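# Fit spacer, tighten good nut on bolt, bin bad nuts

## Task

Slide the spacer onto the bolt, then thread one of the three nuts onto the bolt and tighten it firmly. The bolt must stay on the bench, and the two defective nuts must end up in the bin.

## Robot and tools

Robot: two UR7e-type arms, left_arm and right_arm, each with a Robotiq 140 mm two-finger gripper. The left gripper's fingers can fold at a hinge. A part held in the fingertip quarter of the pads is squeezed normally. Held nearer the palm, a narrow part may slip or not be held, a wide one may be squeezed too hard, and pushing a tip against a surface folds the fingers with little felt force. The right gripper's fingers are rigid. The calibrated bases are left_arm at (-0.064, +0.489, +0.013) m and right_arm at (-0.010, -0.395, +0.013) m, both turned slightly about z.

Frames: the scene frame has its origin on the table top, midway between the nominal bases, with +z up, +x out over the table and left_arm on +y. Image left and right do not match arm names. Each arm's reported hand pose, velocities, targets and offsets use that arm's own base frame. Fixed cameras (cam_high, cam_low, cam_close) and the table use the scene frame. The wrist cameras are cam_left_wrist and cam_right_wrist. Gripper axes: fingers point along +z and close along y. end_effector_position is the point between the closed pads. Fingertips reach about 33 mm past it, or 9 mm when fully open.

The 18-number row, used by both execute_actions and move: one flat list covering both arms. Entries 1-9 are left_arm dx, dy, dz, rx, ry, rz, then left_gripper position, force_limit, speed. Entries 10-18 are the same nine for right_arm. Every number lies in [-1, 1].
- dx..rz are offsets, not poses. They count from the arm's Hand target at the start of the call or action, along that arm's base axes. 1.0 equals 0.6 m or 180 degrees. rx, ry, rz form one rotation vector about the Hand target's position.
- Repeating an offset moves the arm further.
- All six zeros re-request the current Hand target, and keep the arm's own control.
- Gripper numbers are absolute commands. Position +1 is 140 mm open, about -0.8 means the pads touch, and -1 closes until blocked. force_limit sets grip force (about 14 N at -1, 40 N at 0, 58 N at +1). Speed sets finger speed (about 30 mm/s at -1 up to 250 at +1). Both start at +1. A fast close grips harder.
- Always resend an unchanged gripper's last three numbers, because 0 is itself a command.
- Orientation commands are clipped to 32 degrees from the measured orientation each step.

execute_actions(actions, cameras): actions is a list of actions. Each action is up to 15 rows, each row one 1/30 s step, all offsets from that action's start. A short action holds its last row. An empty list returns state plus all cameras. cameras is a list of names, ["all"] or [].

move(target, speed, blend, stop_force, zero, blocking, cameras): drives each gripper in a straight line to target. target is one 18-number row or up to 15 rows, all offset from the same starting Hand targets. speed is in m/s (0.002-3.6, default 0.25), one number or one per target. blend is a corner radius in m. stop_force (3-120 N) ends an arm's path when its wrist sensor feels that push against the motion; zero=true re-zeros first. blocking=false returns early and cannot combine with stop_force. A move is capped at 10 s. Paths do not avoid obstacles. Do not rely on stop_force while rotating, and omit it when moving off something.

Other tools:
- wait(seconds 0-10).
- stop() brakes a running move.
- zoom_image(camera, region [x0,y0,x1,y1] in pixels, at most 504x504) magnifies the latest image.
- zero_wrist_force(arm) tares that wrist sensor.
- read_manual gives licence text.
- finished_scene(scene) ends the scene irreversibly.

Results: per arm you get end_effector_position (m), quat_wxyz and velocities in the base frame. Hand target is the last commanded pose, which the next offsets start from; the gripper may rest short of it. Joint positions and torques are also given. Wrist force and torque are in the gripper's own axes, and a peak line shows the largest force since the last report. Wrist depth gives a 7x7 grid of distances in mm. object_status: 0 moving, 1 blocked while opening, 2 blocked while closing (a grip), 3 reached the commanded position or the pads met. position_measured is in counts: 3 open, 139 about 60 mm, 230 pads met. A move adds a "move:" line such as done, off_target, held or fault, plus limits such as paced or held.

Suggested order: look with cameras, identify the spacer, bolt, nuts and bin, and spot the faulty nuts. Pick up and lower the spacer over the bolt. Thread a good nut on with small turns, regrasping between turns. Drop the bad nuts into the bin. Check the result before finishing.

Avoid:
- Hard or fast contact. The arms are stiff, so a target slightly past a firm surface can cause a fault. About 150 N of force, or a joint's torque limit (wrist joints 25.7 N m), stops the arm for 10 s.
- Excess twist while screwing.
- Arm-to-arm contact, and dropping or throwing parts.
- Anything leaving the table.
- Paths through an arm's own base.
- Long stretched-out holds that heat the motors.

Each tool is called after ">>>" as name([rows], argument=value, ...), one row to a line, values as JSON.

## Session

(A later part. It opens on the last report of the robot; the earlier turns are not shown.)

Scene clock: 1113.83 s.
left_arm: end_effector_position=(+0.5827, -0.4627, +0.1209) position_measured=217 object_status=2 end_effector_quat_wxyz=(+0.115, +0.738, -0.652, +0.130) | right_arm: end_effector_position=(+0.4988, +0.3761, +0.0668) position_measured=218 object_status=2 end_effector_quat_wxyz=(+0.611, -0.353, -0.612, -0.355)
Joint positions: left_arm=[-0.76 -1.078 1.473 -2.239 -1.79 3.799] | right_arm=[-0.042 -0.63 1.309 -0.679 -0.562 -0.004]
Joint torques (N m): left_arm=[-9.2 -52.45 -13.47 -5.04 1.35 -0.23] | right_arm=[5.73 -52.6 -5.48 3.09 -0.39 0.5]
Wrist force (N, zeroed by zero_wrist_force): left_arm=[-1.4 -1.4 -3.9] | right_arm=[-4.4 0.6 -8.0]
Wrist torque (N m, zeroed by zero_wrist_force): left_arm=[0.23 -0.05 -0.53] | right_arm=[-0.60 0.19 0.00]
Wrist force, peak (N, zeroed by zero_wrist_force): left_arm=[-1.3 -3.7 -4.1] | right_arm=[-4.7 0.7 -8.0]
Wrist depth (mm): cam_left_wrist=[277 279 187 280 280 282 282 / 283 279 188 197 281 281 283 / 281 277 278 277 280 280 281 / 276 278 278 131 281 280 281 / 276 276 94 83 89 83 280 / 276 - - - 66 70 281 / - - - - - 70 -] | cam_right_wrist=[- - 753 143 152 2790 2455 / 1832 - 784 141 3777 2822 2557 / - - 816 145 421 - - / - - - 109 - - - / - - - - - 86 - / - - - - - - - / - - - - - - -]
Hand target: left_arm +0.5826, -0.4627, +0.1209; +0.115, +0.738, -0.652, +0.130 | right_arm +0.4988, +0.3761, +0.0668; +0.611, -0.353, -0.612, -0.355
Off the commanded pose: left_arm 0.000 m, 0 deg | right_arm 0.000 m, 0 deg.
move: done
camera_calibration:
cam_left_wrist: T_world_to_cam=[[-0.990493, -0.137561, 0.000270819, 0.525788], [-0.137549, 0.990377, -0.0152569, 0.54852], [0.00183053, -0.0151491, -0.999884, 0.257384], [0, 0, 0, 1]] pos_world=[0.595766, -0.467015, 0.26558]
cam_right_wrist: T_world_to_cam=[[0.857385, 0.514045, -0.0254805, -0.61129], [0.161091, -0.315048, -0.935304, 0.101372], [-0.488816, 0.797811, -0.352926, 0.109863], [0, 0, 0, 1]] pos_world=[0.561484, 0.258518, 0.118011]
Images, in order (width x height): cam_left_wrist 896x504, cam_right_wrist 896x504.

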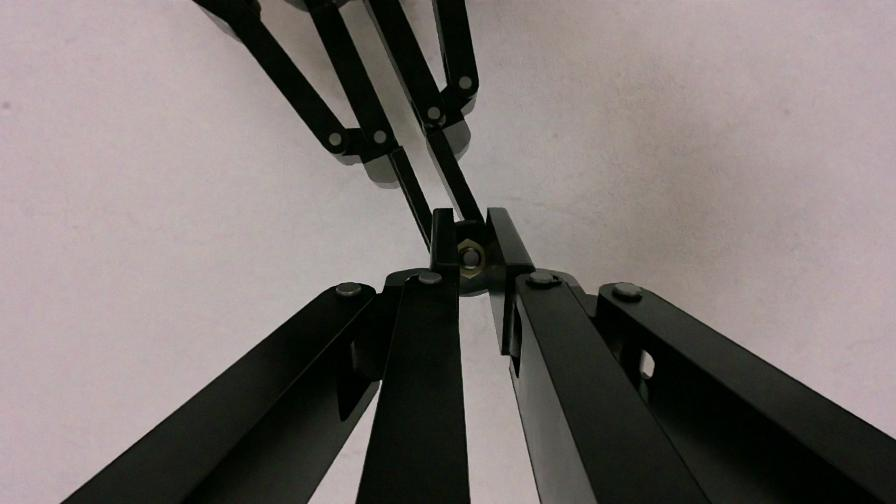

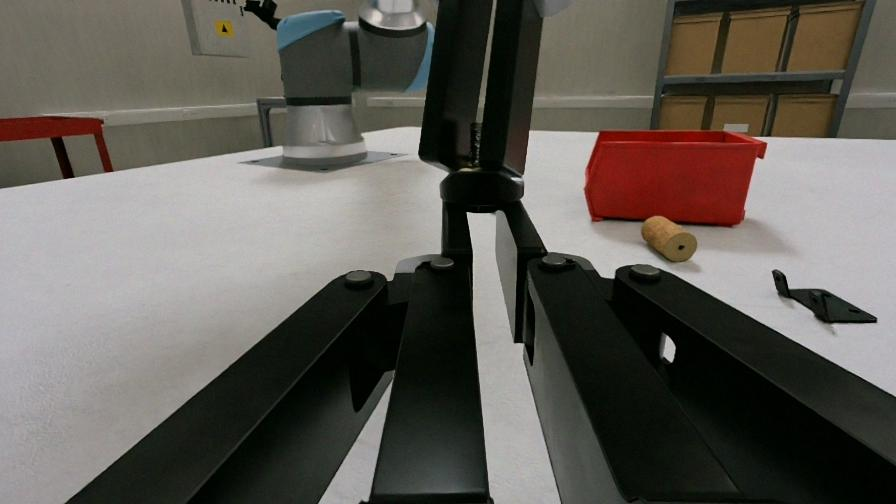

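>>> move(target=[0.00052,0.00004,0,0,0,-0.02778,-1,1,1,0,0,0,0,0,0,-1,1,1], speed=0.1)

>>> move(target=[0.00052,0,0,0,0,-0.02778,-1,1,1,0,0,0,0,0,0,-1,1,1], speed=0.1, cameras=["cam_left_wrist","cam_right_wrist"])

>>> zoom_image(camera="cam_left_wrist", region=[410, 180, 550, 310])

>>> zoom_image(camera="cam_right_wrist", region=[430, 130, 530, 230])

Scene clock: 1122.80 s.
left_arm: end_effector_position=(+0.5830, -0.4626, +0.1209) position_measured=217 object_status=2 end_effector_quat_wxyz=(+0.121, +0.709, -0.683, +0.125) | right_arm: end_effector_position=(+0.4988, +0.3761, +0.0668) position_measured=218 object_status=2 end_effector_quat_wxyz=(+0.611, -0.353, -0.612, -0.355)
Joint positions: left_arm=[-0.749 -1.064 1.445 -2.203 -1.815 3.896] | right_arm=[-0.042 -0.63 1.309 -0.679 -0.562 -0.004]
Joint torques (N m): left_arm=[-7.51 -53.73 -13.42 -5.2 1.06 -0.15] | right_arm=[5.65 -52.12 -6.72 1.79 -0.49 0.44]
Wrist force (N, zeroed by zero_wrist_force): left_arm=[-2.0 -0.2 -5.1] | right_arm=[-5.4 0.9 -9.5]
Wrist torque (N m, zeroed by zero_wrist_force): left_arm=[0.18 -0.09 -0.59] | right_arm=[-0.63 0.21 -0.01]
Wrist force, peak (N, zeroed by zero_wrist_force): left_arm=[-2.0 -0.2 -5.1] | right_arm=[-5.5 0.9 -9.5]
Wrist depth (mm): cam_left_wrist=[279 194 188 279 280 282 283 / 276 276 187 192 282 282 282 / 277 277 278 279 281 280 283 / 276 277 277 131 279 280 281 / 274 276 88 83 89 96 281 / - - - - 66 70 280 / - - - - - 70 -] | cam_right_wrist=[- 3410 739 143 3230 2612 2431 / 2135 - 787 142 3273 3230 2584 / - - 795 145 - - - / - - 387 109 - - - / - - - - - 86 - / - - - - - - - / - - - - - - -]
Hand target: left_arm +0.5830, -0.4627, +0.1209; +0.121, +0.709, -0.684, +0.125 | right_arm +0.4988, +0.3761, +0.0668; +0.611, -0.353, -0.612, -0.355
Off the commanded pose: left_arm 0.000 m, 0 deg | right_arm 0.000 m, 0 deg.
move: done

Scene clock: 1123.67 s.
left_arm: end_effector_position=(+0.5834, -0.4626, +0.1209) position_measured=217 object_status=2 end_effector_quat_wxyz=(+0.126, +0.679, -0.714, +0.119) | right_arm: end_effector_position=(+0.4988, +0.3761, +0.0668) position_measured=218 object_status=2 end_effector_quat_wxyz=(+0.611, -0.353, -0.612, -0.355)
Joint positions: left_arm=[-0.739 -1.049 1.414 -2.163 -1.838 3.993] | right_arm=[-0.042 -0.63 1.309 -0.679 -0.562 -0.004]
Joint torques (N m): left_arm=[-7.92 -54.85 -13.66 -5.68 0.92 -0.2] | right_arm=[7.16 -51.51 -7.13 1.77 -0.5 0.36]
Wrist force (N, zeroed by zero_wrist_force): left_arm=[-2.4 0.9 -6.0] | right_arm=[-5.8 1.2 -10.6]
Wrist torque (N m, zeroed by zero_wrist_force): left_arm=[0.07 -0.05 -0.54] | right_arm=[-0.58 0.17 -0.01]
Wrist force, peak (N, zeroed by zero_wrist_force): left_arm=[-2.4 0.9 -6.0] | right_arm=[-6.5 1.2 -10.9]
Wrist depth (mm): cam_left_wrist=[278 194 188 281 280 283 283 / 278 279 188 193 280 282 282 / 276 277 276 280 281 281 283 / 275 275 277 131 280 280 282 / 278 276 88 83 89 96 280 / 275 - - - 66 70 280 / - - - - - 70 -] | cam_right_wrist=[1996 2698 753 141 141 - 2557 / 1819 3507 797 143 5580 2759 2640 / - - - 145 - - - / - 381 - 109 - - - / - - - - - 86 - / - - - - - - - / - - - - - - -]
Hand target: left_arm +0.5833, -0.4627, +0.1209; +0.126, +0.678, -0.714, +0.119 | right_arm +0.4988, +0.3761, +0.0668; +0.611, -0.353, -0.612, -0.355
Off the commanded pose: left_arm 0.000 m, 0 deg | right_arm 0.000 m, 0 deg.
move: done
camera_calibration:
cam_left_wrist: T_world_to_cam=[[-0.999333, 0.0365161, 0.000229595, 0.61213], [0.0365083, 0.999217, -0.0152462, 0.451123], [-0.000786147, -0.0152277, -0.999884, 0.258873], [0, 0, 0, 1]] pos_world=[0.595455, -0.46918, 0.26558]
cam_right_wrist: T_world_to_cam=[[0.857385, 0.514045, -0.0254805, -0.61129], [0.161091, -0.315048, -0.935304, 0.101372], [-0.488816, 0.797811, -0.352926, 0.109863], [0, 0, 0, 1]] pos_world=[0.561484, 0.258518, 0.118011]
Images, in order (width x height): cam_left_wrist 896x504, cam_right_wrist 896x504.

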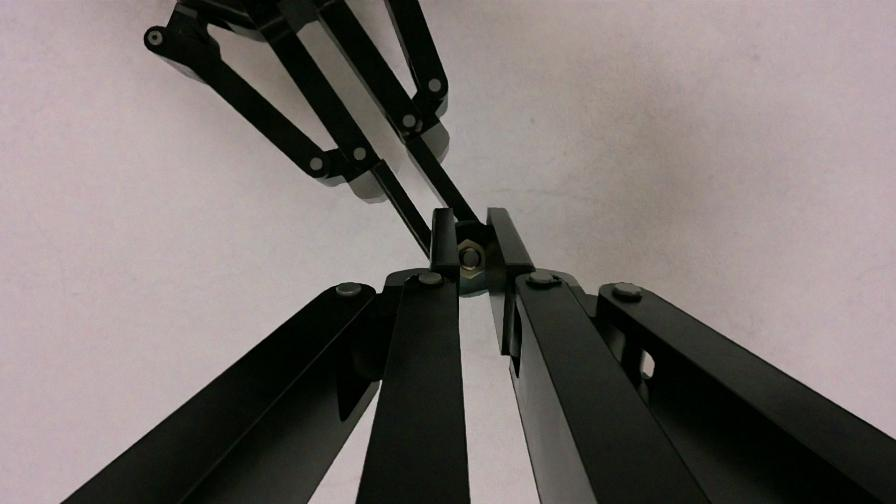

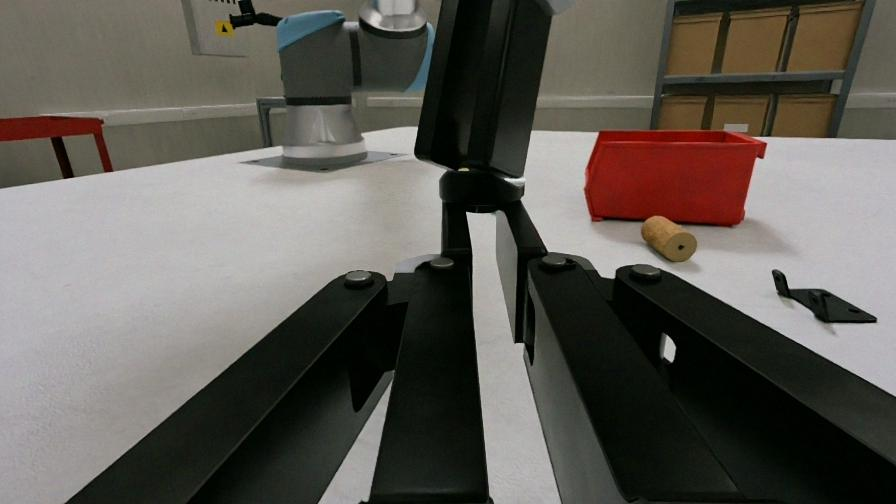

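Scaled by 3.600 from the camera's 896x504 image, which has a finer 1280x720 frame.

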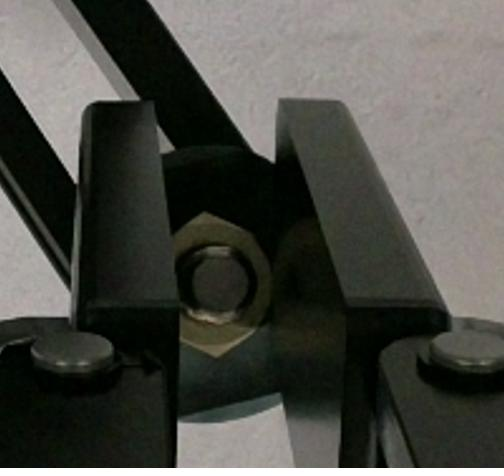

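Scaled by 5.040 from the camera's 896x504 image, which has a finer 1280x720 frame.

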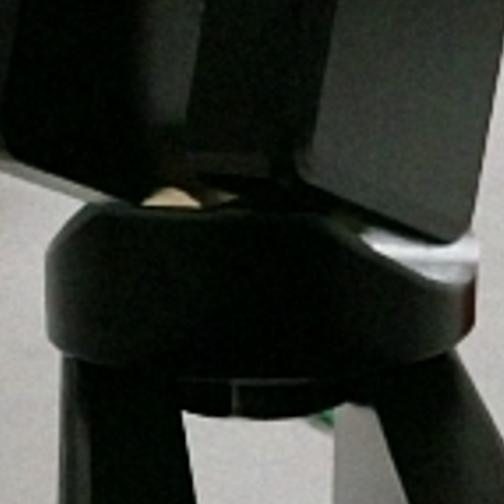

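>>> move([
  [0,0,0,0,0,0,-1,1,1,0,0,0,0,0,0,-0.45,1,1],
  [-0.00205,-0.00026,0,0,0,0.1111,-1,1,1,0,0,-0.0008,0,0,0,-0.45,1,1],
  [-0.00205,-0.00026,0,0,0,0.1111,-1,1,1,-0.01167,0.0202,-0.0008,0,0,0,-0.45,1,1],
], speed=[0.1,0.1,0.05], cameras=["cam_left_wrist","cam_right_wrist"])

>>> zoom_image(camera="cam_left_wrist", region=[410, 180, 550, 310])

>>> zoom_image(camera="cam_right_wrist", region=[420, 130, 540, 240])

Scene clock: 1174.43 s.
left_arm: end_effector_position=(+0.5820, -0.4628, +0.1210) position_measured=217 object_status=2 end_effector_quat_wxyz=(+0.103, +0.792, -0.585, +0.140) | right_arm: end_effector_position=(+0.4917, +0.3884, +0.0664) position_measured=186 object_status=3 end_effector_quat_wxyz=(+0.611, -0.353, -0.612, -0.355) end_effector_velocity=(+0.002, -0.003, +0.000) end_effector_angular_velocity=(+0.000, -0.003, +0.000)
Joint positions: left_arm=[-0.784 -1.103 1.52 -2.299 -1.732 3.605] | right_arm=[-0.023 -0.638 1.329 -0.69 -0.544 -0.004]
Joint velocities: left_arm=[within noise] | right_arm=[-0.004 0.001 -0.005 0.002 -0.004 0]
Joint torques (N m): left_arm=[8.78 -33.2 -32.9 -2.1 -2.17 -0.64] | right_arm=[-7.16 -41.72 -28.77 2.55 -2.28 -1.17]
Wrist force (N, zeroed by zero_wrist_force): left_arm=[-0.9 -4.2 2.3] | right_arm=[1.8 -0.7 -4.4]
Wrist torque (N m, zeroed by zero_wrist_force): left_arm=[0.14 0.07 -0.15] | right_arm=[-0.01 0.12 -0.01]
Wrist force, peak (N, zeroed by zero_wrist_force): left_arm=[-2.7 1.0 -5.5] | right_arm=[-6.9 1.1 -10.7]
Wrist depth (mm): cam_left_wrist=[275 279 188 280 282 282 281 / 279 279 206 200 281 283 283 / 279 277 279 187 280 280 281 / 272 275 277 131 279 281 283 / 276 274 88 89 92 96 281 / 276 - - - 66 70 281 / - - - - - 70 -] | cam_right_wrist=[2790 3188 739 132 - 2728 2431 / 2384 - 779 126 - 2669 2361 / 2384 - 789 132 - 397 521 / - - 376 337 110 308 379 / - - 90 272 - 93 - / - - - - - - - / - - - - - - -]
Hand target: left_arm +0.5820, -0.4628, +0.1209; +0.103, +0.792, -0.585, +0.140 | right_arm +0.4918, +0.3882, +0.0664; +0.611, -0.353, -0.612, -0.355
Off the commanded pose: left_arm 0.000 m, 0 deg | right_arm 0.000 m, 0 deg.
move: done
camera_calibration:
cam_left_wrist: T_world_to_cam=[[-0.951672, -0.307117, 0.000153033, 0.42399], [-0.307083, 0.951559, -0.0153552, 0.629341], [0.00457022, -0.0146601, -0.999882, 0.256112], [0, 0, 0, 1]] pos_world=[0.595589, -0.464886, 0.26568]
cam_right_wrist: T_world_to_cam=[[0.857494, 0.513867, -0.0254019, -0.61156], [0.161091, -0.315049, -0.935304, 0.105923], [-0.488625, 0.797925, -0.352932, 0.0962679], [0, 0, 0, 1]] pos_world=[0.554384, 0.270817, 0.117511]
Images, in order (width x height): cam_left_wrist 896x504, cam_right_wrist 896x504.

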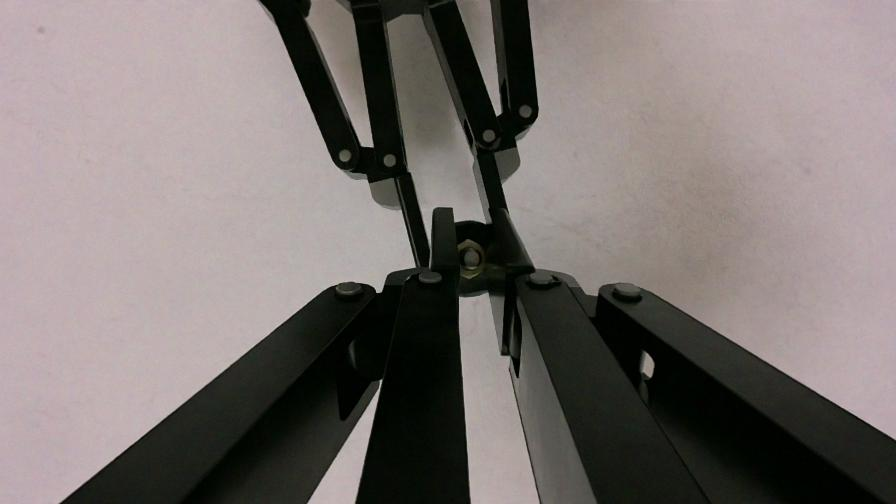

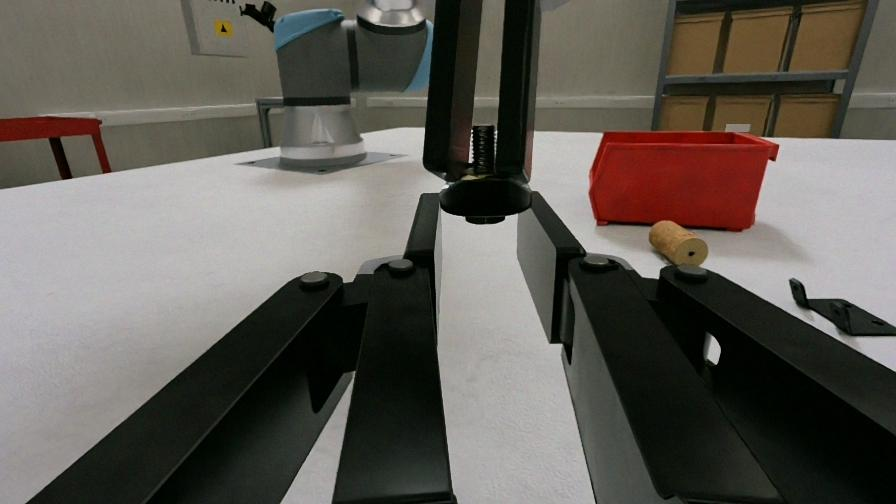

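Scaled by 3.600 from the camera's 896x504 image, which has a finer 1280x720 frame.

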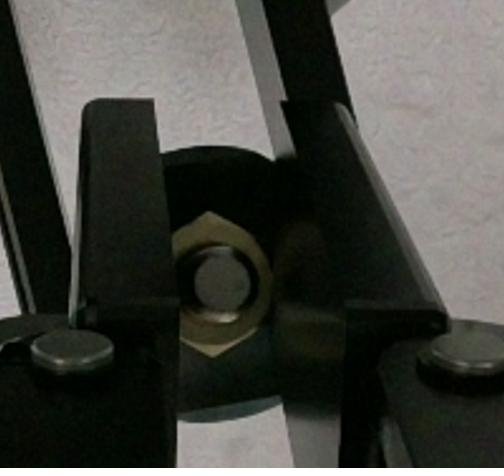

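Scaled by 4.200 from the camera's 896x504 image, which has a finer 1280x720 frame.

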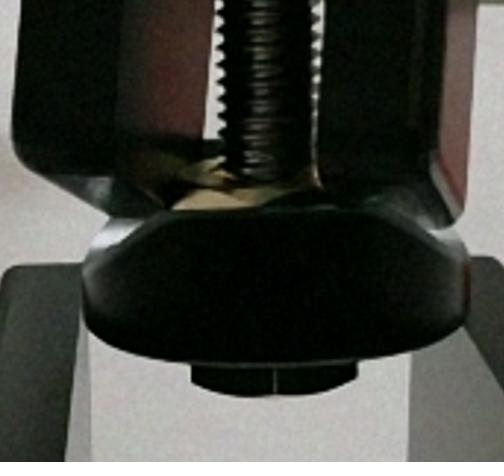

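>>> move(target=[0,0,0,0,0,0,-1,1,1,0,0,0,0,0,0,-1,1,1], speed=0.1, cameras=["cam_left_wrist","cam_right_wrist"])

>>> zoom_image(camera="cam_right_wrist", region=[420, 130, 540, 240])

>>> zoom_image(camera="cam_left_wrist", region=[410, 180, 550, 310])

Scene clock: 1182.60 s.
left_arm: end_effector_position=(+0.5820, -0.4628, +0.1209) position_measured=217 object_status=2 end_effector_quat_wxyz=(+0.103, +0.792, -0.585, +0.139) | right_arm: end_effector_position=(+0.4918, +0.3882, +0.0664) position_measured=218 object_status=2 end_effector_quat_wxyz=(+0.611, -0.353, -0.612, -0.355)
Joint positions: left_arm=[-0.784 -1.103 1.52 -2.299 -1.732 3.605] | right_arm=[-0.023 -0.638 1.328 -0.69 -0.544 -0.004]
Joint torques (N m): left_arm=[6.78 -33.19 -32.1 -3.94 0.99 -0.97] | right_arm=[-1.34 -43.22 -26.41 3.1 -2.58 1.16]
Wrist force (N, zeroed by zero_wrist_force): left_arm=[-1.2 -3.1 0.5] | right_arm=[0.3 0.4 -5.5]
Wrist torque (N m, zeroed by zero_wrist_force): left_arm=[0.03 0.02 -0.20] | right_arm=[-0.03 0.16 -0.04]
Wrist force, peak (N, zeroed by zero_wrist_force): left_arm=[-0.9 -4.5 2.4] | right_arm=[0.0 0.2 -6.2]
Wrist depth (mm): cam_left_wrist=[278 280 188 202 280 281 283 / 277 278 278 189 280 281 282 / 277 278 276 191 280 279 282 / 276 277 279 131 280 277 280 / 272 277 88 89 92 84 280 / - - - - 66 70 281 / - - - - - 70 -] | cam_right_wrist=[1996 4092 749 124 - 2669 2480 / 2384 2098 782 126 - 2584 2505 / - - - 133 403 - - / - - - 109 101 334 - / - - - - - 86 - / - - - - - - - / - - - - - - -]
Hand target: left_arm +0.5820, -0.4628, +0.1209; +0.103, +0.792, -0.585, +0.140 | right_arm +0.4918, +0.3882, +0.0664; +0.611, -0.353, -0.612, -0.355
Off the commanded pose: left_arm 0.000 m, 0 deg | right_arm 0.000 m, 0 deg.
move: done
camera_calibration:
cam_left_wrist: T_world_to_cam=[[-0.951643, -0.307207, 0.000218779, 0.423914], [-0.307174, 0.951531, -0.0152285, 0.629349], [0.00447011, -0.0145593, -0.999884, 0.256218], [0, 0, 0, 1]] pos_world=[0.595589, -0.464886, 0.26568]
cam_right_wrist: T_world_to_cam=[[0.857385, 0.514045, -0.0254805, -0.611521], [0.161091, -0.315048, -0.935304, 0.105844], [-0.488816, 0.797811, -0.352926, 0.0966115], [0, 0, 0, 1]] pos_world=[0.554484, 0.270618, 0.117511]
Images, in order (width x height): cam_left_wrist 896x504, cam_right_wrist 896x504.

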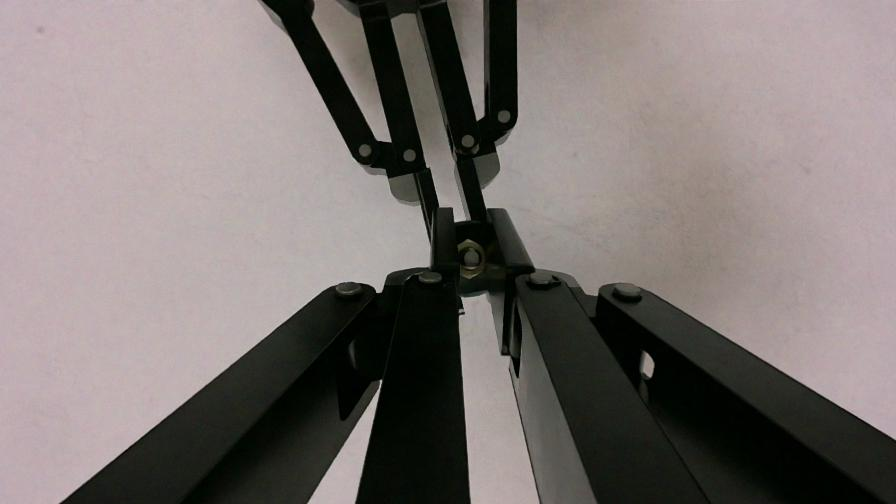

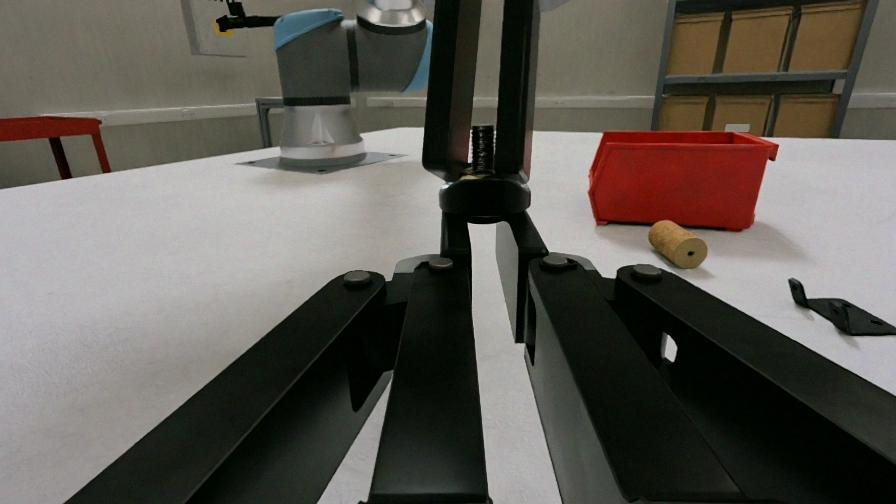

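Scaled by 4.200 from the camera's 896x504 image, which has a finer 1280x720 frame.

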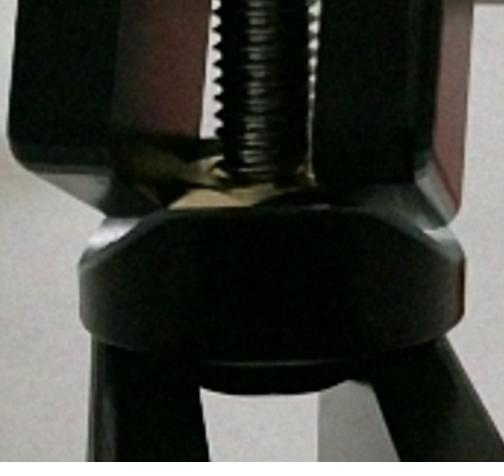

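Scaled by 3.600 from the camera's 896x504 image, which has a finer 1280x720 frame.

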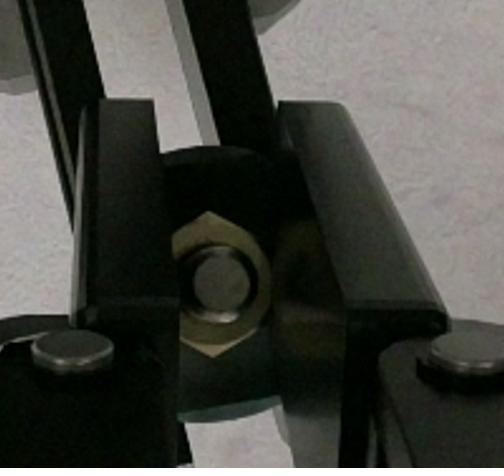

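>>> move(target=[0.0005,0.00013,0,0,0,-0.02778,-1,1,1,0,0,0,0,0,0,-1,1,1], speed=0.1)

>>> move(target=[0.00051,0.00009,0,0,0,-0.02778,-1,1,1,0,0,0,0,0,0,-1,1,1], speed=0.1)

>>> move(target=[0.00052,0.00004,0,0,0,-0.02778,-1,1,1,0,0,0,0,0,0,-1,1,1], speed=0.1)

>>> move(target=[0.00052,0,0,0,0,-0.02778,-1,1,1,0,0,0,0,0,0,-1,1,1], speed=0.1, cameras=["cam_left_wrist","cam_right_wrist"])

>>> zoom_image(camera="cam_right_wrist", region=[450, 180, 520, 235])

>>> zoom_image(camera="cam_left_wrist", region=[410, 180, 550, 310])

Scene clock: 1187.20 s.
left_arm: end_effector_position=(+0.5824, -0.4627, +0.1209) position_measured=217 object_status=2 end_effector_quat_wxyz=(+0.109, +0.766, -0.619, +0.135) | right_arm: end_effector_position=(+0.4918, +0.3882, +0.0664) position_measured=218 object_status=2 end_effector_quat_wxyz=(+0.611, -0.353, -0.612, -0.355)
Joint positions: left_arm=[-0.771 -1.091 1.498 -2.271 -1.762 3.702] | right_arm=[-0.023 -0.638 1.328 -0.69 -0.544 -0.004]
Joint torques (N m): left_arm=[-7.95 -53.76 -15.19 -5.33 1.63 -0.27] | right_arm=[9.44 -56.05 -4.22 3.06 -2.4 -0.17]
Wrist force (N, zeroed by zero_wrist_force): left_arm=[-0.9 -1.1 0.9] | right_arm=[0.7 2.1 -5.7]
Wrist torque (N m, zeroed by zero_wrist_force): left_arm=[0.17 0.00 -0.47] | right_arm=[-0.54 0.16 0.03]
Wrist force, peak (N, zeroed by zero_wrist_force): left_arm=[-1.6 -3.1 1.2] | right_arm=[-1.5 1.7 -6.4]
Wrist depth (mm): cam_left_wrist=[277 279 188 205 281 284 283 / 278 278 188 188 280 281 283 / 275 277 279 191 279 280 281 / 270 277 276 131 280 282 283 / 276 277 88 89 89 96 280 / 274 - - - 66 70 281 / - - - - - 70 -] | cam_right_wrist=[- 2669 744 132 3363 2669 2584 / - - 765 127 2728 2855 2557 / - - 767 132 - - - / - - - 109 101 - - / - - - - - 86 - / - - - - - - - / - - - - - - -]
Hand target: left_arm +0.5823, -0.4628, +0.1209; +0.109, +0.766, -0.619, +0.135 | right_arm +0.4918, +0.3882, +0.0664; +0.611, -0.353, -0.612, -0.355
Off the commanded pose: left_arm 0.000 m, 0 deg | right_arm 0.000 m, 0 deg.
move: done

Scene clock: 1188.07 s.
left_arm: end_effector_position=(+0.5827, -0.4627, +0.1209) position_measured=217 object_status=2 end_effector_quat_wxyz=(+0.115, +0.738, -0.652, +0.130) | right_arm: end_effector_position=(+0.4918, +0.3882, +0.0664) position_measured=218 object_status=2 end_effector_quat_wxyz=(+0.611, -0.353, -0.612, -0.355)
Joint positions: left_arm=[-0.76 -1.078 1.473 -2.239 -1.79 3.799] | right_arm=[-0.023 -0.638 1.328 -0.69 -0.544 -0.004]
Joint torques (N m): left_arm=[-7.12 -54.67 -14.77 -5.94 1.56 -0.22] | right_arm=[9.66 -55.42 -4.6 2.95 -2.42 -0.68]
Wrist force (N, zeroed by zero_wrist_force): left_arm=[-3.1 1.3 -2.1] | right_arm=[-1.6 2.7 -9.7]
Wrist torque (N m, zeroed by zero_wrist_force): left_arm=[0.12 -0.04 -0.61] | right_arm=[-0.68 0.28 0.02]
Wrist force, peak (N, zeroed by zero_wrist_force): left_arm=[-3.1 1.3 -2.1] | right_arm=[-2.0 2.9 -9.8]
Wrist depth (mm): cam_left_wrist=[277 278 189 189 282 281 284 / 276 278 188 188 283 281 283 / 272 277 279 191 281 279 278 / 277 277 277 131 278 280 282 / 275 276 89 83 89 96 280 / 275 - - - 66 70 280 / - - - - - 70 -] | cam_right_wrist=[2063 2958 733 126 131 2698 2531 / 2173 3148 777 128 138 2822 2212 / - - - 132 400 412 - / - - - 117 100 - 382 / - - - - - 86 - / - - - - - - - / - - - - - - -]
Hand target: left_arm +0.5826, -0.4627, +0.1209; +0.115, +0.738, -0.652, +0.130 | right_arm +0.4918, +0.3882, +0.0664; +0.611, -0.353, -0.612, -0.355
Off the commanded pose: left_arm 0.000 m, 0 deg | right_arm 0.000 m, 0 deg.
move: done

Scene clock: 1188.93 s.
left_arm: end_effector_position=(+0.5830, -0.4626, +0.1209) position_measured=217 object_status=2 end_effector_quat_wxyz=(+0.121, +0.709, -0.683, +0.125) | right_arm: end_effector_position=(+0.4918, +0.3882, +0.0664) position_measured=218 object_status=2 end_effector_quat_wxyz=(+0.611, -0.353, -0.612, -0.355)
Joint positions: left_arm=[-0.749 -1.064 1.445 -2.203 -1.815 3.896] | right_arm=[-0.023 -0.638 1.328 -0.69 -0.544 -0.004]
Joint torques (N m): left_arm=[-6.95 -56 -15.19 -6.27 1.45 -0.3] | right_arm=[9.23 -54.99 -3.83 3.03 -2.27 -0.99]
Wrist force (N, zeroed by zero_wrist_force): left_arm=[-3.0 2.1 -2.2] | right_arm=[-2.5 3.1 -10.3]
Wrist torque (N m, zeroed by zero_wrist_force): left_arm=[0.06 -0.07 -0.63] | right_arm=[-0.67 0.25 0.02]
Wrist force, peak (N, zeroed by zero_wrist_force): left_arm=[-3.4 2.2 -1.5] | right_arm=[-2.7 3.1 -10.4]
Wrist depth (mm): cam_left_wrist=[278 196 188 279 281 282 284 / 277 277 187 189 279 283 283 / 275 276 192 202 280 280 281 / 275 278 277 147 280 281 282 / 275 276 89 83 89 96 280 / 274 - - - 66 70 279 / - - - - - 70 -] | cam_right_wrist=[- 3031 760 127 2790 2640 2531 / 1846 3148 792 129 3363 2294 2759 / 3188 - - 132 407 388 - / - - - 109 108 324 344 / - - - - - 86 - / - - - - - - - / - - - - - - -]
Hand target: left_arm +0.5830, -0.4627, +0.1209; +0.121, +0.709, -0.684, +0.125 | right_arm +0.4918, +0.3882, +0.0664; +0.611, -0.353, -0.612, -0.355
Off the commanded pose: left_arm 0.000 m, 0 deg | right_arm 0.000 m, 0 deg.
move: done

Scene clock: 1189.80 s.
left_arm: end_effector_position=(+0.5834, -0.4626, +0.1209) position_measured=217 object_status=2 end_effector_quat_wxyz=(+0.126, +0.679, -0.714, +0.119) | right_arm: end_effector_position=(+0.4918, +0.3882, +0.0664) position_measured=218 object_status=2 end_effector_quat_wxyz=(+0.611, -0.353, -0.612, -0.355)
Joint positions: left_arm=[-0.739 -1.049 1.414 -2.163 -1.838 3.993] | right_arm=[-0.023 -0.638 1.328 -0.69 -0.544 -0.004]
Joint torques (N m): left_arm=[-5.68 -57.26 -15.22 -6.2 2.22 -0.24] | right_arm=[9.59 -53.56 -4.13 3.05 -2.39 -1.24]
Wrist force (N, zeroed by zero_wrist_force): left_arm=[-1.6 4.0 -2.0] | right_arm=[-3.8 4.8 -10.6]
Wrist torque (N m, zeroed by zero_wrist_force): left_arm=[0.03 -0.01 -0.65] | right_arm=[-0.68 0.27 0.06]
Wrist force, peak (N, zeroed by zero_wrist_force): left_arm=[-1.6 4.0 -2.0] | right_arm=[-3.8 4.8 -10.6]
Wrist depth (mm): cam_left_wrist=[277 194 187 280 282 282 283 / 276 278 278 280 279 281 281 / 276 278 191 279 278 282 282 / 277 277 278 131 279 280 282 / 273 275 93 83 89 96 280 / 274 - - - 66 70 281 / - - - - - 70 -] | cam_right_wrist=[- 3363 742 128 126 2612 2384 / 2431 3777 789 129 131 2759 2431 / - - 658 131 - - - / - - 374 109 102 - - / - - - - - 86 - / - - - - - - - / - - - - - - -]
Hand target: left_arm +0.5833, -0.4627, +0.1209; +0.126, +0.678, -0.714, +0.119 | right_arm +0.4918, +0.3882, +0.0664; +0.611, -0.353, -0.612, -0.355
Off the commanded pose: left_arm 0.000 m, 0 deg | right_arm 0.000 m, 0 deg.
move: done
camera_calibration:
cam_left_wrist: T_world_to_cam=[[-0.999329, 0.0366172, 0.000328158, 0.612149], [0.036608, 0.999213, -0.0152508, 0.451063], [-0.000886342, -0.0152286, -0.999884, 0.258932], [0, 0, 0, 1]] pos_world=[0.595455, -0.469181, 0.26558]
cam_right_wrist: T_world_to_cam=[[0.857385, 0.514045, -0.0254805, -0.611521], [0.161091, -0.315048, -0.935304, 0.105844], [-0.488816, 0.797811, -0.352926, 0.0966115], [0, 0, 0, 1]] pos_world=[0.554484, 0.270618, 0.117511]
Images, in order (width x height): cam_left_wrist 896x504, cam_right_wrist 896x504.

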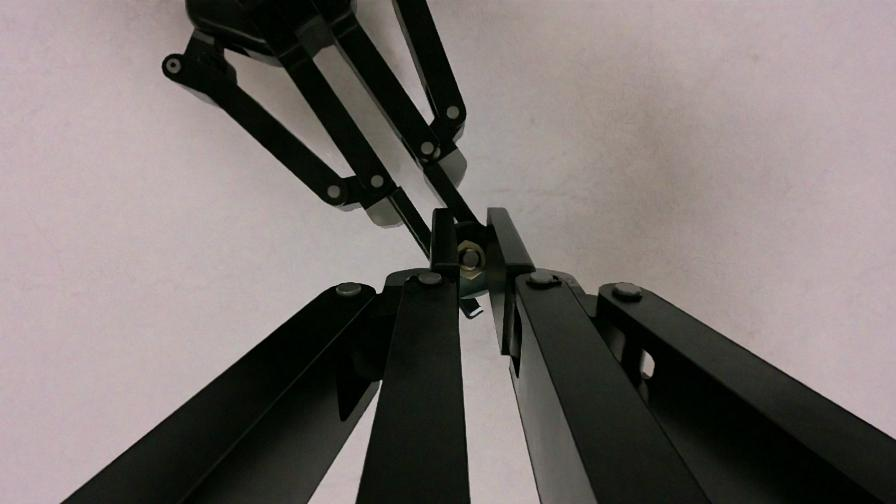

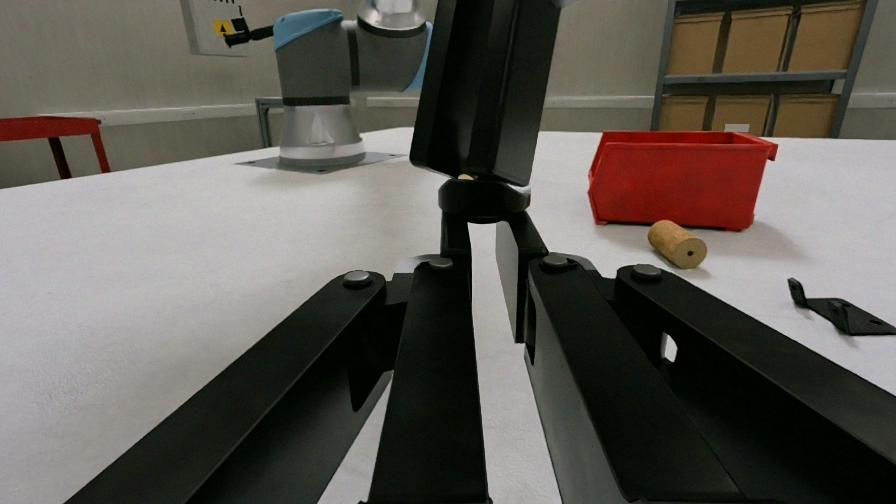

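Scaled by 7.200 from the camera's 896x504 image, which has a finer 1280x720 frame.

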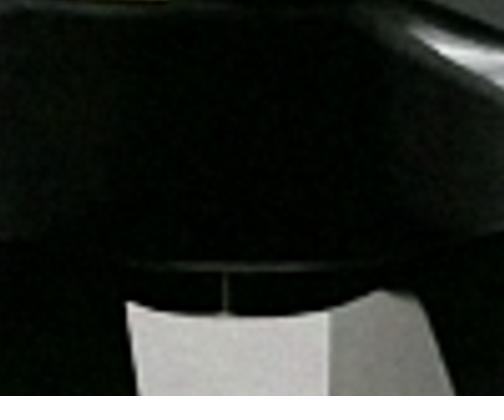

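Scaled by 3.600 from the camera's 896x504 image, which has a finer 1280x720 frame.

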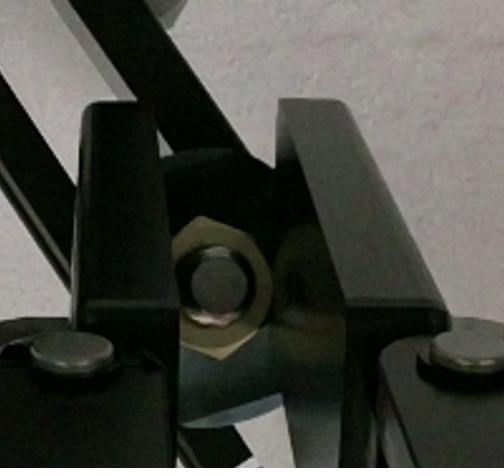

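>>> move([
  [0,0,0,0,0,0,-0.5,1,1,0,0,0,0,0,0,-1,1,1],
  [-0.00134,-0.00008,-0.0004,0,0,0.0722,-0.5,1,1,0,0,0,0,0,0,-1,1,1],
  [-0.00134,-0.00008,-0.0004,0,0,0.0722,-1,1,1,0,0,0,0,0,0,-1,1,1],
], speed=[0.1,0.1,0.1], cameras=["cam_left_wrist","cam_right_wrist"])

>>> zoom_image(camera="cam_left_wrist", region=[410, 180, 550, 310])

>>> zoom_image(camera="cam_right_wrist", region=[420, 130, 540, 240])

Scene clock: 1198.03 s.
left_arm: end_effector_position=(+0.5825, -0.4627, +0.1207) position_measured=217 object_status=2 end_effector_quat_wxyz=(+0.112, +0.755, -0.632, +0.133) | right_arm: end_effector_position=(+0.4918, +0.3882, +0.0664) position_measured=218 object_status=2 end_effector_quat_wxyz=(+0.611, -0.353, -0.612, -0.355)
Joint positions: left_arm=[-0.767 -1.086 1.489 -2.259 -1.773 3.741] | right_arm=[-0.023 -0.638 1.328 -0.69 -0.544 -0.004]
Joint torques (N m): left_arm=[7.44 -29.2 -30.74 -3.77 0.92 -0.95] | right_arm=[5.77 -50.06 -17.87 3.46 1.69 -1.64]
Wrist force (N, zeroed by zero_wrist_force): left_arm=[-1.9 -0.5 -5.6] | right_arm=[-6.0 1.2 -9.2]
Wrist torque (N m, zeroed by zero_wrist_force): left_arm=[0.04 -0.06 -0.18] | right_arm=[-0.05 0.30 0.04]
Wrist force, peak (N, zeroed by zero_wrist_force): left_arm=[-1.9 -0.5 -5.6] | right_arm=[-3.1 4.6 -10.5]
Wrist depth (mm): cam_left_wrist=[277 279 189 189 281 283 279 / 276 278 188 192 277 282 281 / 277 276 279 191 281 280 283 / - 277 277 131 279 280 281 / 276 276 88 95 89 96 277 / 274 - - - 66 70 280 / - - - - - 70 -] | cam_right_wrist=[2407 3363 742 132 3230 2455 2584 / 2173 - 782 128 3363 2669 2316 / 634 - - 133 399 393 - / - - - 109 102 354 - / - - - - - 86 - / - - - - - - - / - - - - - - -]
Hand target: left_arm +0.5825, -0.4627, +0.1207; +0.112, +0.755, -0.632, +0.133 | right_arm +0.4918, +0.3882, +0.0664; +0.611, -0.353, -0.612, -0.355
Off the commanded pose: left_arm 0.000 m, 0 deg | right_arm 0.000 m, 0 deg.
move: done
camera_calibration:
cam_left_wrist: T_world_to_cam=[[-0.982008, -0.188838, 0.000154377, 0.496847], [-0.188818, 0.981892, -0.0153206, 0.574459], [0.00274153, -0.0150741, -0.999883, 0.256786], [0, 0, 0, 1]] pos_world=[0.595672, -0.466363, 0.26548]
cam_right_wrist: T_world_to_cam=[[0.857372, 0.51407, -0.0254001, -0.611531], [0.16121, -0.31508, -0.935273, 0.105783], [-0.488799, 0.797782, -0.353014, 0.0966202], [0, 0, 0, 1]] pos_world=[0.554484, 0.270618, 0.117511]
Images, in order (width x height): cam_left_wrist 896x504, cam_right_wrist 896x504.

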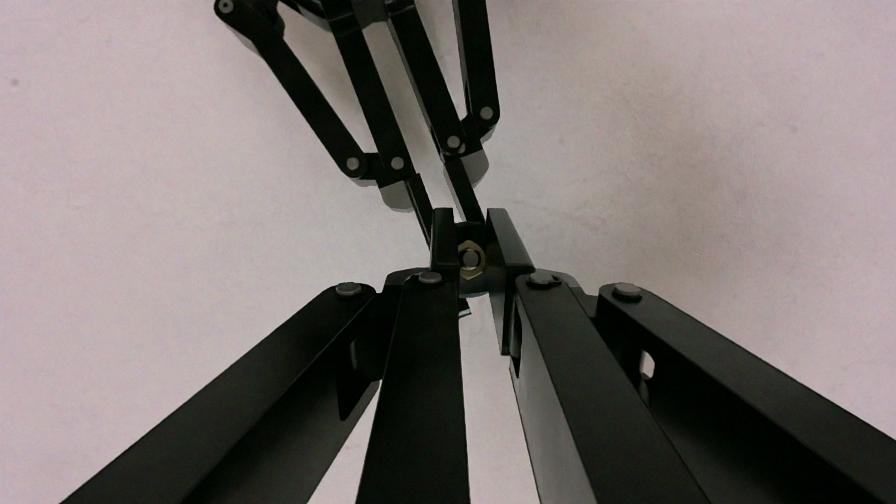

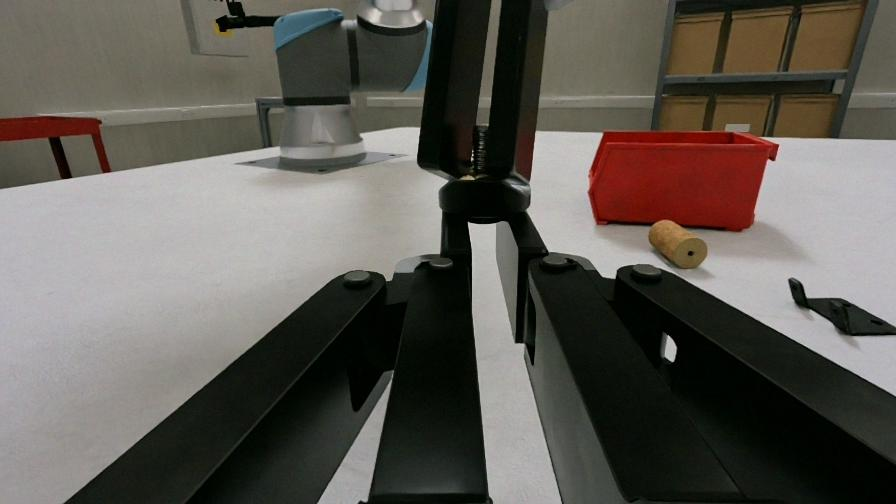

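Scaled by 3.600 from the camera's 896x504 image, which has a finer 1280x720 frame.

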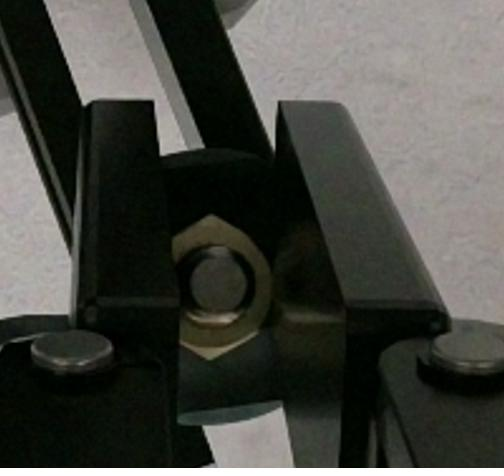

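Scaled by 4.200 from the camera's 896x504 image, which has a finer 1280x720 frame.

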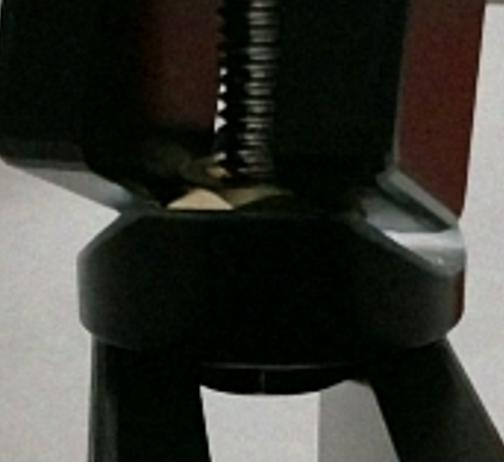

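>>> move(target=[0.00052,0.00007,0,0,0,-0.02778,-1,1,1,0,0,0,0,0,0,-1,1,1], speed=0.1)

>>> move(target=[0.00052,0.00002,0,0,0,-0.02778,-1,1,1,0,0,0,0,0,0,-1,1,1], speed=0.1)

>>> move(target=[0.00052,-0.00002,0,0,0,-0.02778,-1,1,1,0,0,0,0,0,0,-1,1,1], speed=0.1, cameras=["cam_left_wrist","cam_right_wrist"])

>>> zoom_image(camera="cam_left_wrist", region=[410, 180, 550, 310])

>>> zoom_image(camera="cam_right_wrist", region=[420, 130, 540, 240])

Scene clock: 1203.93 s.
left_arm: end_effector_position=(+0.5829, -0.4626, +0.1206) position_measured=217 object_status=2 end_effector_quat_wxyz=(+0.117, +0.727, -0.665, +0.128) | right_arm: end_effector_position=(+0.4918, +0.3882, +0.0664) position_measured=218 object_status=2 end_effector_quat_wxyz=(+0.611, -0.353, -0.612, -0.355)
Joint positions: left_arm=[-0.755 -1.073 1.462 -2.225 -1.8 3.838] | right_arm=[-0.023 -0.638 1.328 -0.69 -0.544 -0.004]
Joint torques (N m): left_arm=[-7.96 -51.22 -12.9 -4.98 1.59 -0.27] | right_arm=[5.4 -48.53 -26.53 4.23 0.7 -1.44]
Wrist force (N, zeroed by zero_wrist_force): left_arm=[-1.8 0.9 -5.8] | right_arm=[-7.7 1.5 -9.8]
Wrist torque (N m, zeroed by zero_wrist_force): left_arm=[0.19 -0.09 -0.45] | right_arm=[-0.60 0.32 0.08]
Wrist force, peak (N, zeroed by zero_wrist_force): left_arm=[-1.9 0.4 -6.6] | right_arm=[-7.3 1.6 -10.1]
Wrist depth (mm): cam_left_wrist=[276 278 192 278 281 281 283 / 277 279 187 189 279 280 282 / 277 274 279 191 283 280 281 / 275 276 277 131 282 280 280 / 277 275 89 89 89 96 279 / 274 - - - 66 70 279 / - - - - - 70 -] | cam_right_wrist=[- 2855 746 129 3318 2584 2455 / 1846 2698 777 128 3410 2698 2698 / 2584 658 - 132 397 - - / - - - 109 100 337 - / - - - - - 86 - / - - - - - - - / - - - - - - -]
Hand target: left_arm +0.5828, -0.4627, +0.1207; +0.117, +0.727, -0.665, +0.128 | right_arm +0.4918, +0.3882, +0.0664; +0.611, -0.353, -0.612, -0.355
Off the commanded pose: left_arm 0.000 m, 0 deg | right_arm 0.000 m, 0 deg.
move: done

Scene clock: 1204.80 s.
left_arm: end_effector_position=(+0.5832, -0.4626, +0.1206) position_measured=217 object_status=2 end_effector_quat_wxyz=(+0.123, +0.697, -0.696, +0.123) | right_arm: end_effector_position=(+0.4918, +0.3882, +0.0664) position_measured=218 object_status=2 end_effector_quat_wxyz=(+0.611, -0.353, -0.612, -0.355)
Joint positions: left_arm=[-0.745 -1.058 1.433 -2.188 -1.825 3.935] | right_arm=[-0.023 -0.638 1.328 -0.69 -0.544 -0.004]
Joint torques (N m): left_arm=[-6.21 -54.81 -11.98 -5.3 2.5 -0.32] | right_arm=[5.3 -47.63 -25.92 3.69 -0.47 -1.49]
Wrist force (N, zeroed by zero_wrist_force): left_arm=[0.4 2.1 -4.7] | right_arm=[-6.5 3.7 -8.7]
Wrist torque (N m, zeroed by zero_wrist_force): left_arm=[0.11 -0.03 -0.62] | right_arm=[-0.73 0.22 0.09]
Wrist force, peak (N, zeroed by zero_wrist_force): left_arm=[-1.5 0.7 -6.8] | right_arm=[-7.2 1.7 -9.6]
Wrist depth (mm): cam_left_wrist=[280 204 188 281 283 287 282 / 275 277 188 192 280 281 282 / 277 277 191 278 280 281 281 / 275 278 276 146 279 280 281 / 274 277 88 83 89 83 279 / 275 - - - 66 70 - / - - - - - 70 -] | cam_right_wrist=[- - 755 127 3188 2361 2361 / 2154 2923 784 129 1158 2958 2790 / - - - 130 413 388 - / 380 - - 109 101 331 - / 263 - - - - 86 - / - - - - - - - / - - - - - - -]
Hand target: left_arm +0.5831, -0.4627, +0.1207; +0.123, +0.697, -0.696, +0.123 | right_arm +0.4918, +0.3882, +0.0664; +0.611, -0.353, -0.612, -0.355
Off the commanded pose: left_arm 0.000 m, 0 deg | right_arm 0.000 m, 0 deg.
move: done

Scene clock: 1205.67 s.
left_arm: end_effector_position=(+0.5835, -0.4626, +0.1206) position_measured=217 object_status=2 end_effector_quat_wxyz=(+0.128, +0.666, -0.726, +0.117) | right_arm: end_effector_position=(+0.4918, +0.3882, +0.0664) position_measured=218 object_status=2 end_effector_quat_wxyz=(+0.611, -0.353, -0.612, -0.355)
Joint positions: left_arm=[-0.736 -1.042 1.402 -2.147 -1.847 4.032] | right_arm=[-0.023 -0.638 1.328 -0.69 -0.544 -0.004]
Joint torques (N m): left_arm=[-5.5 -54.48 -13.34 -6.08 2.72 -0.15] | right_arm=[4.16 -46.95 -25.43 2.99 -1.61 -1.47]
Wrist force (N, zeroed by zero_wrist_force): left_arm=[-0.1 5.3 -7.0] | right_arm=[-7.9 5.0 -12.2]
Wrist torque (N m, zeroed by zero_wrist_force): left_arm=[-0.03 -0.07 -0.65] | right_arm=[-0.72 0.33 0.07]
Wrist force, peak (N, zeroed by zero_wrist_force): left_arm=[-0.1 5.3 -7.0] | right_arm=[-8.1 4.8 -12.3]
Wrist depth (mm): cam_left_wrist=[278 192 188 280 281 282 282 / 276 203 193 280 280 282 281 / 274 280 187 280 279 278 284 / 276 277 277 146 279 280 281 / 275 276 89 83 89 96 281 / 273 - - - 66 70 280 / - - - - - 70 -] | cam_right_wrist=[2557 3031 755 128 132 2669 2361 / 1754 3188 784 122 3410 3069 2584 / 2273 - - 131 - - - / - - - 109 100 324 - / - - - - - 86 - / - - - - - - - / - - - - - - -]
Hand target: left_arm +0.5834, -0.4627, +0.1207; +0.128, +0.666, -0.726, +0.117 | right_arm +0.4918, +0.3882, +0.0664; +0.611, -0.353, -0.612, -0.355
Off the commanded pose: left_arm 0.000 m, 0 deg | right_arm 0.000 m, 0 deg.
move: done
camera_calibration:
cam_left_wrist: T_world_to_cam=[[-0.997438, 0.071531, 0.000269193, 0.627362], [0.0715185, 0.997322, -0.0152974, 0.429887], [-0.00136271, -0.0152389, -0.999883, 0.259003], [0, 0, 0, 1]] pos_world=[0.595363, -0.469665, 0.26538]
cam_right_wrist: T_world_to_cam=[[0.857385, 0.514045, -0.0254805, -0.611521], [0.161091, -0.315048, -0.935304, 0.105844], [-0.488816, 0.797811, -0.352926, 0.0966115], [0, 0, 0, 1]] pos_world=[0.554484, 0.270618, 0.117511]
Images, in order (width x height): cam_left_wrist 896x504, cam_right_wrist 896x504.

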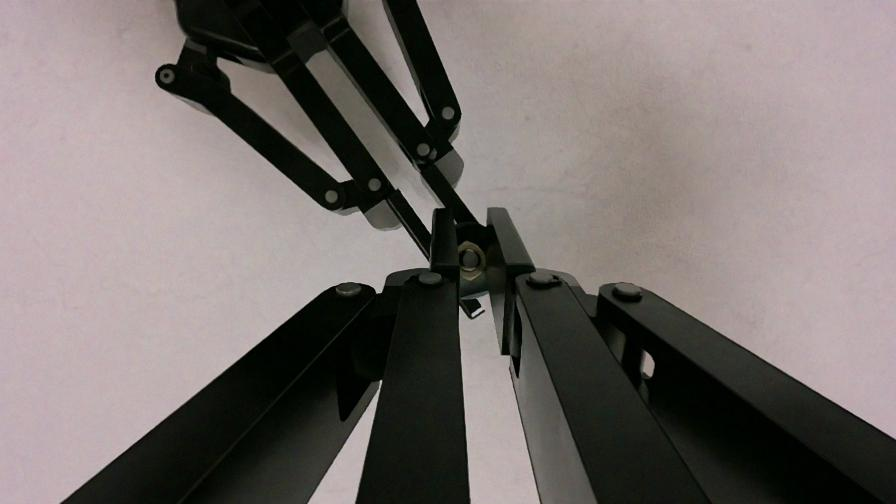

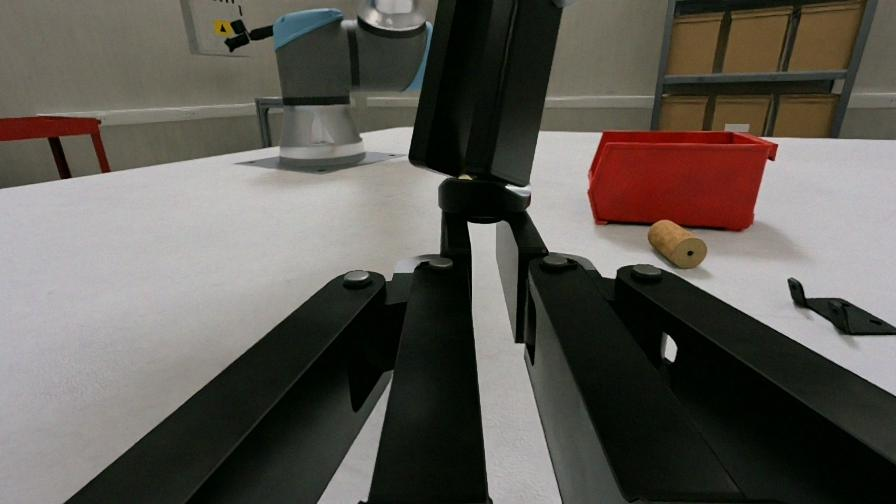

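Scaled by 3.600 from the camera's 896x504 image, which has a finer 1280x720 frame.

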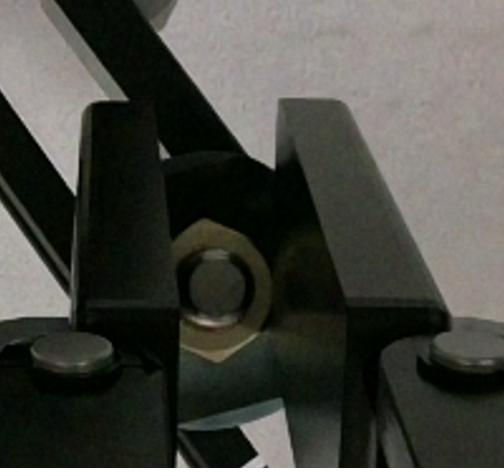

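Scaled by 4.200 from the camera's 896x504 image, which has a finer 1280x720 frame.

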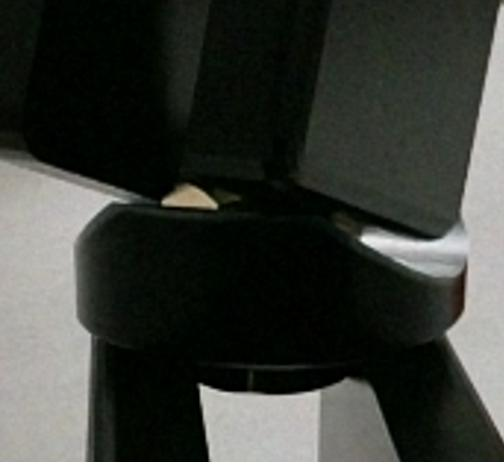

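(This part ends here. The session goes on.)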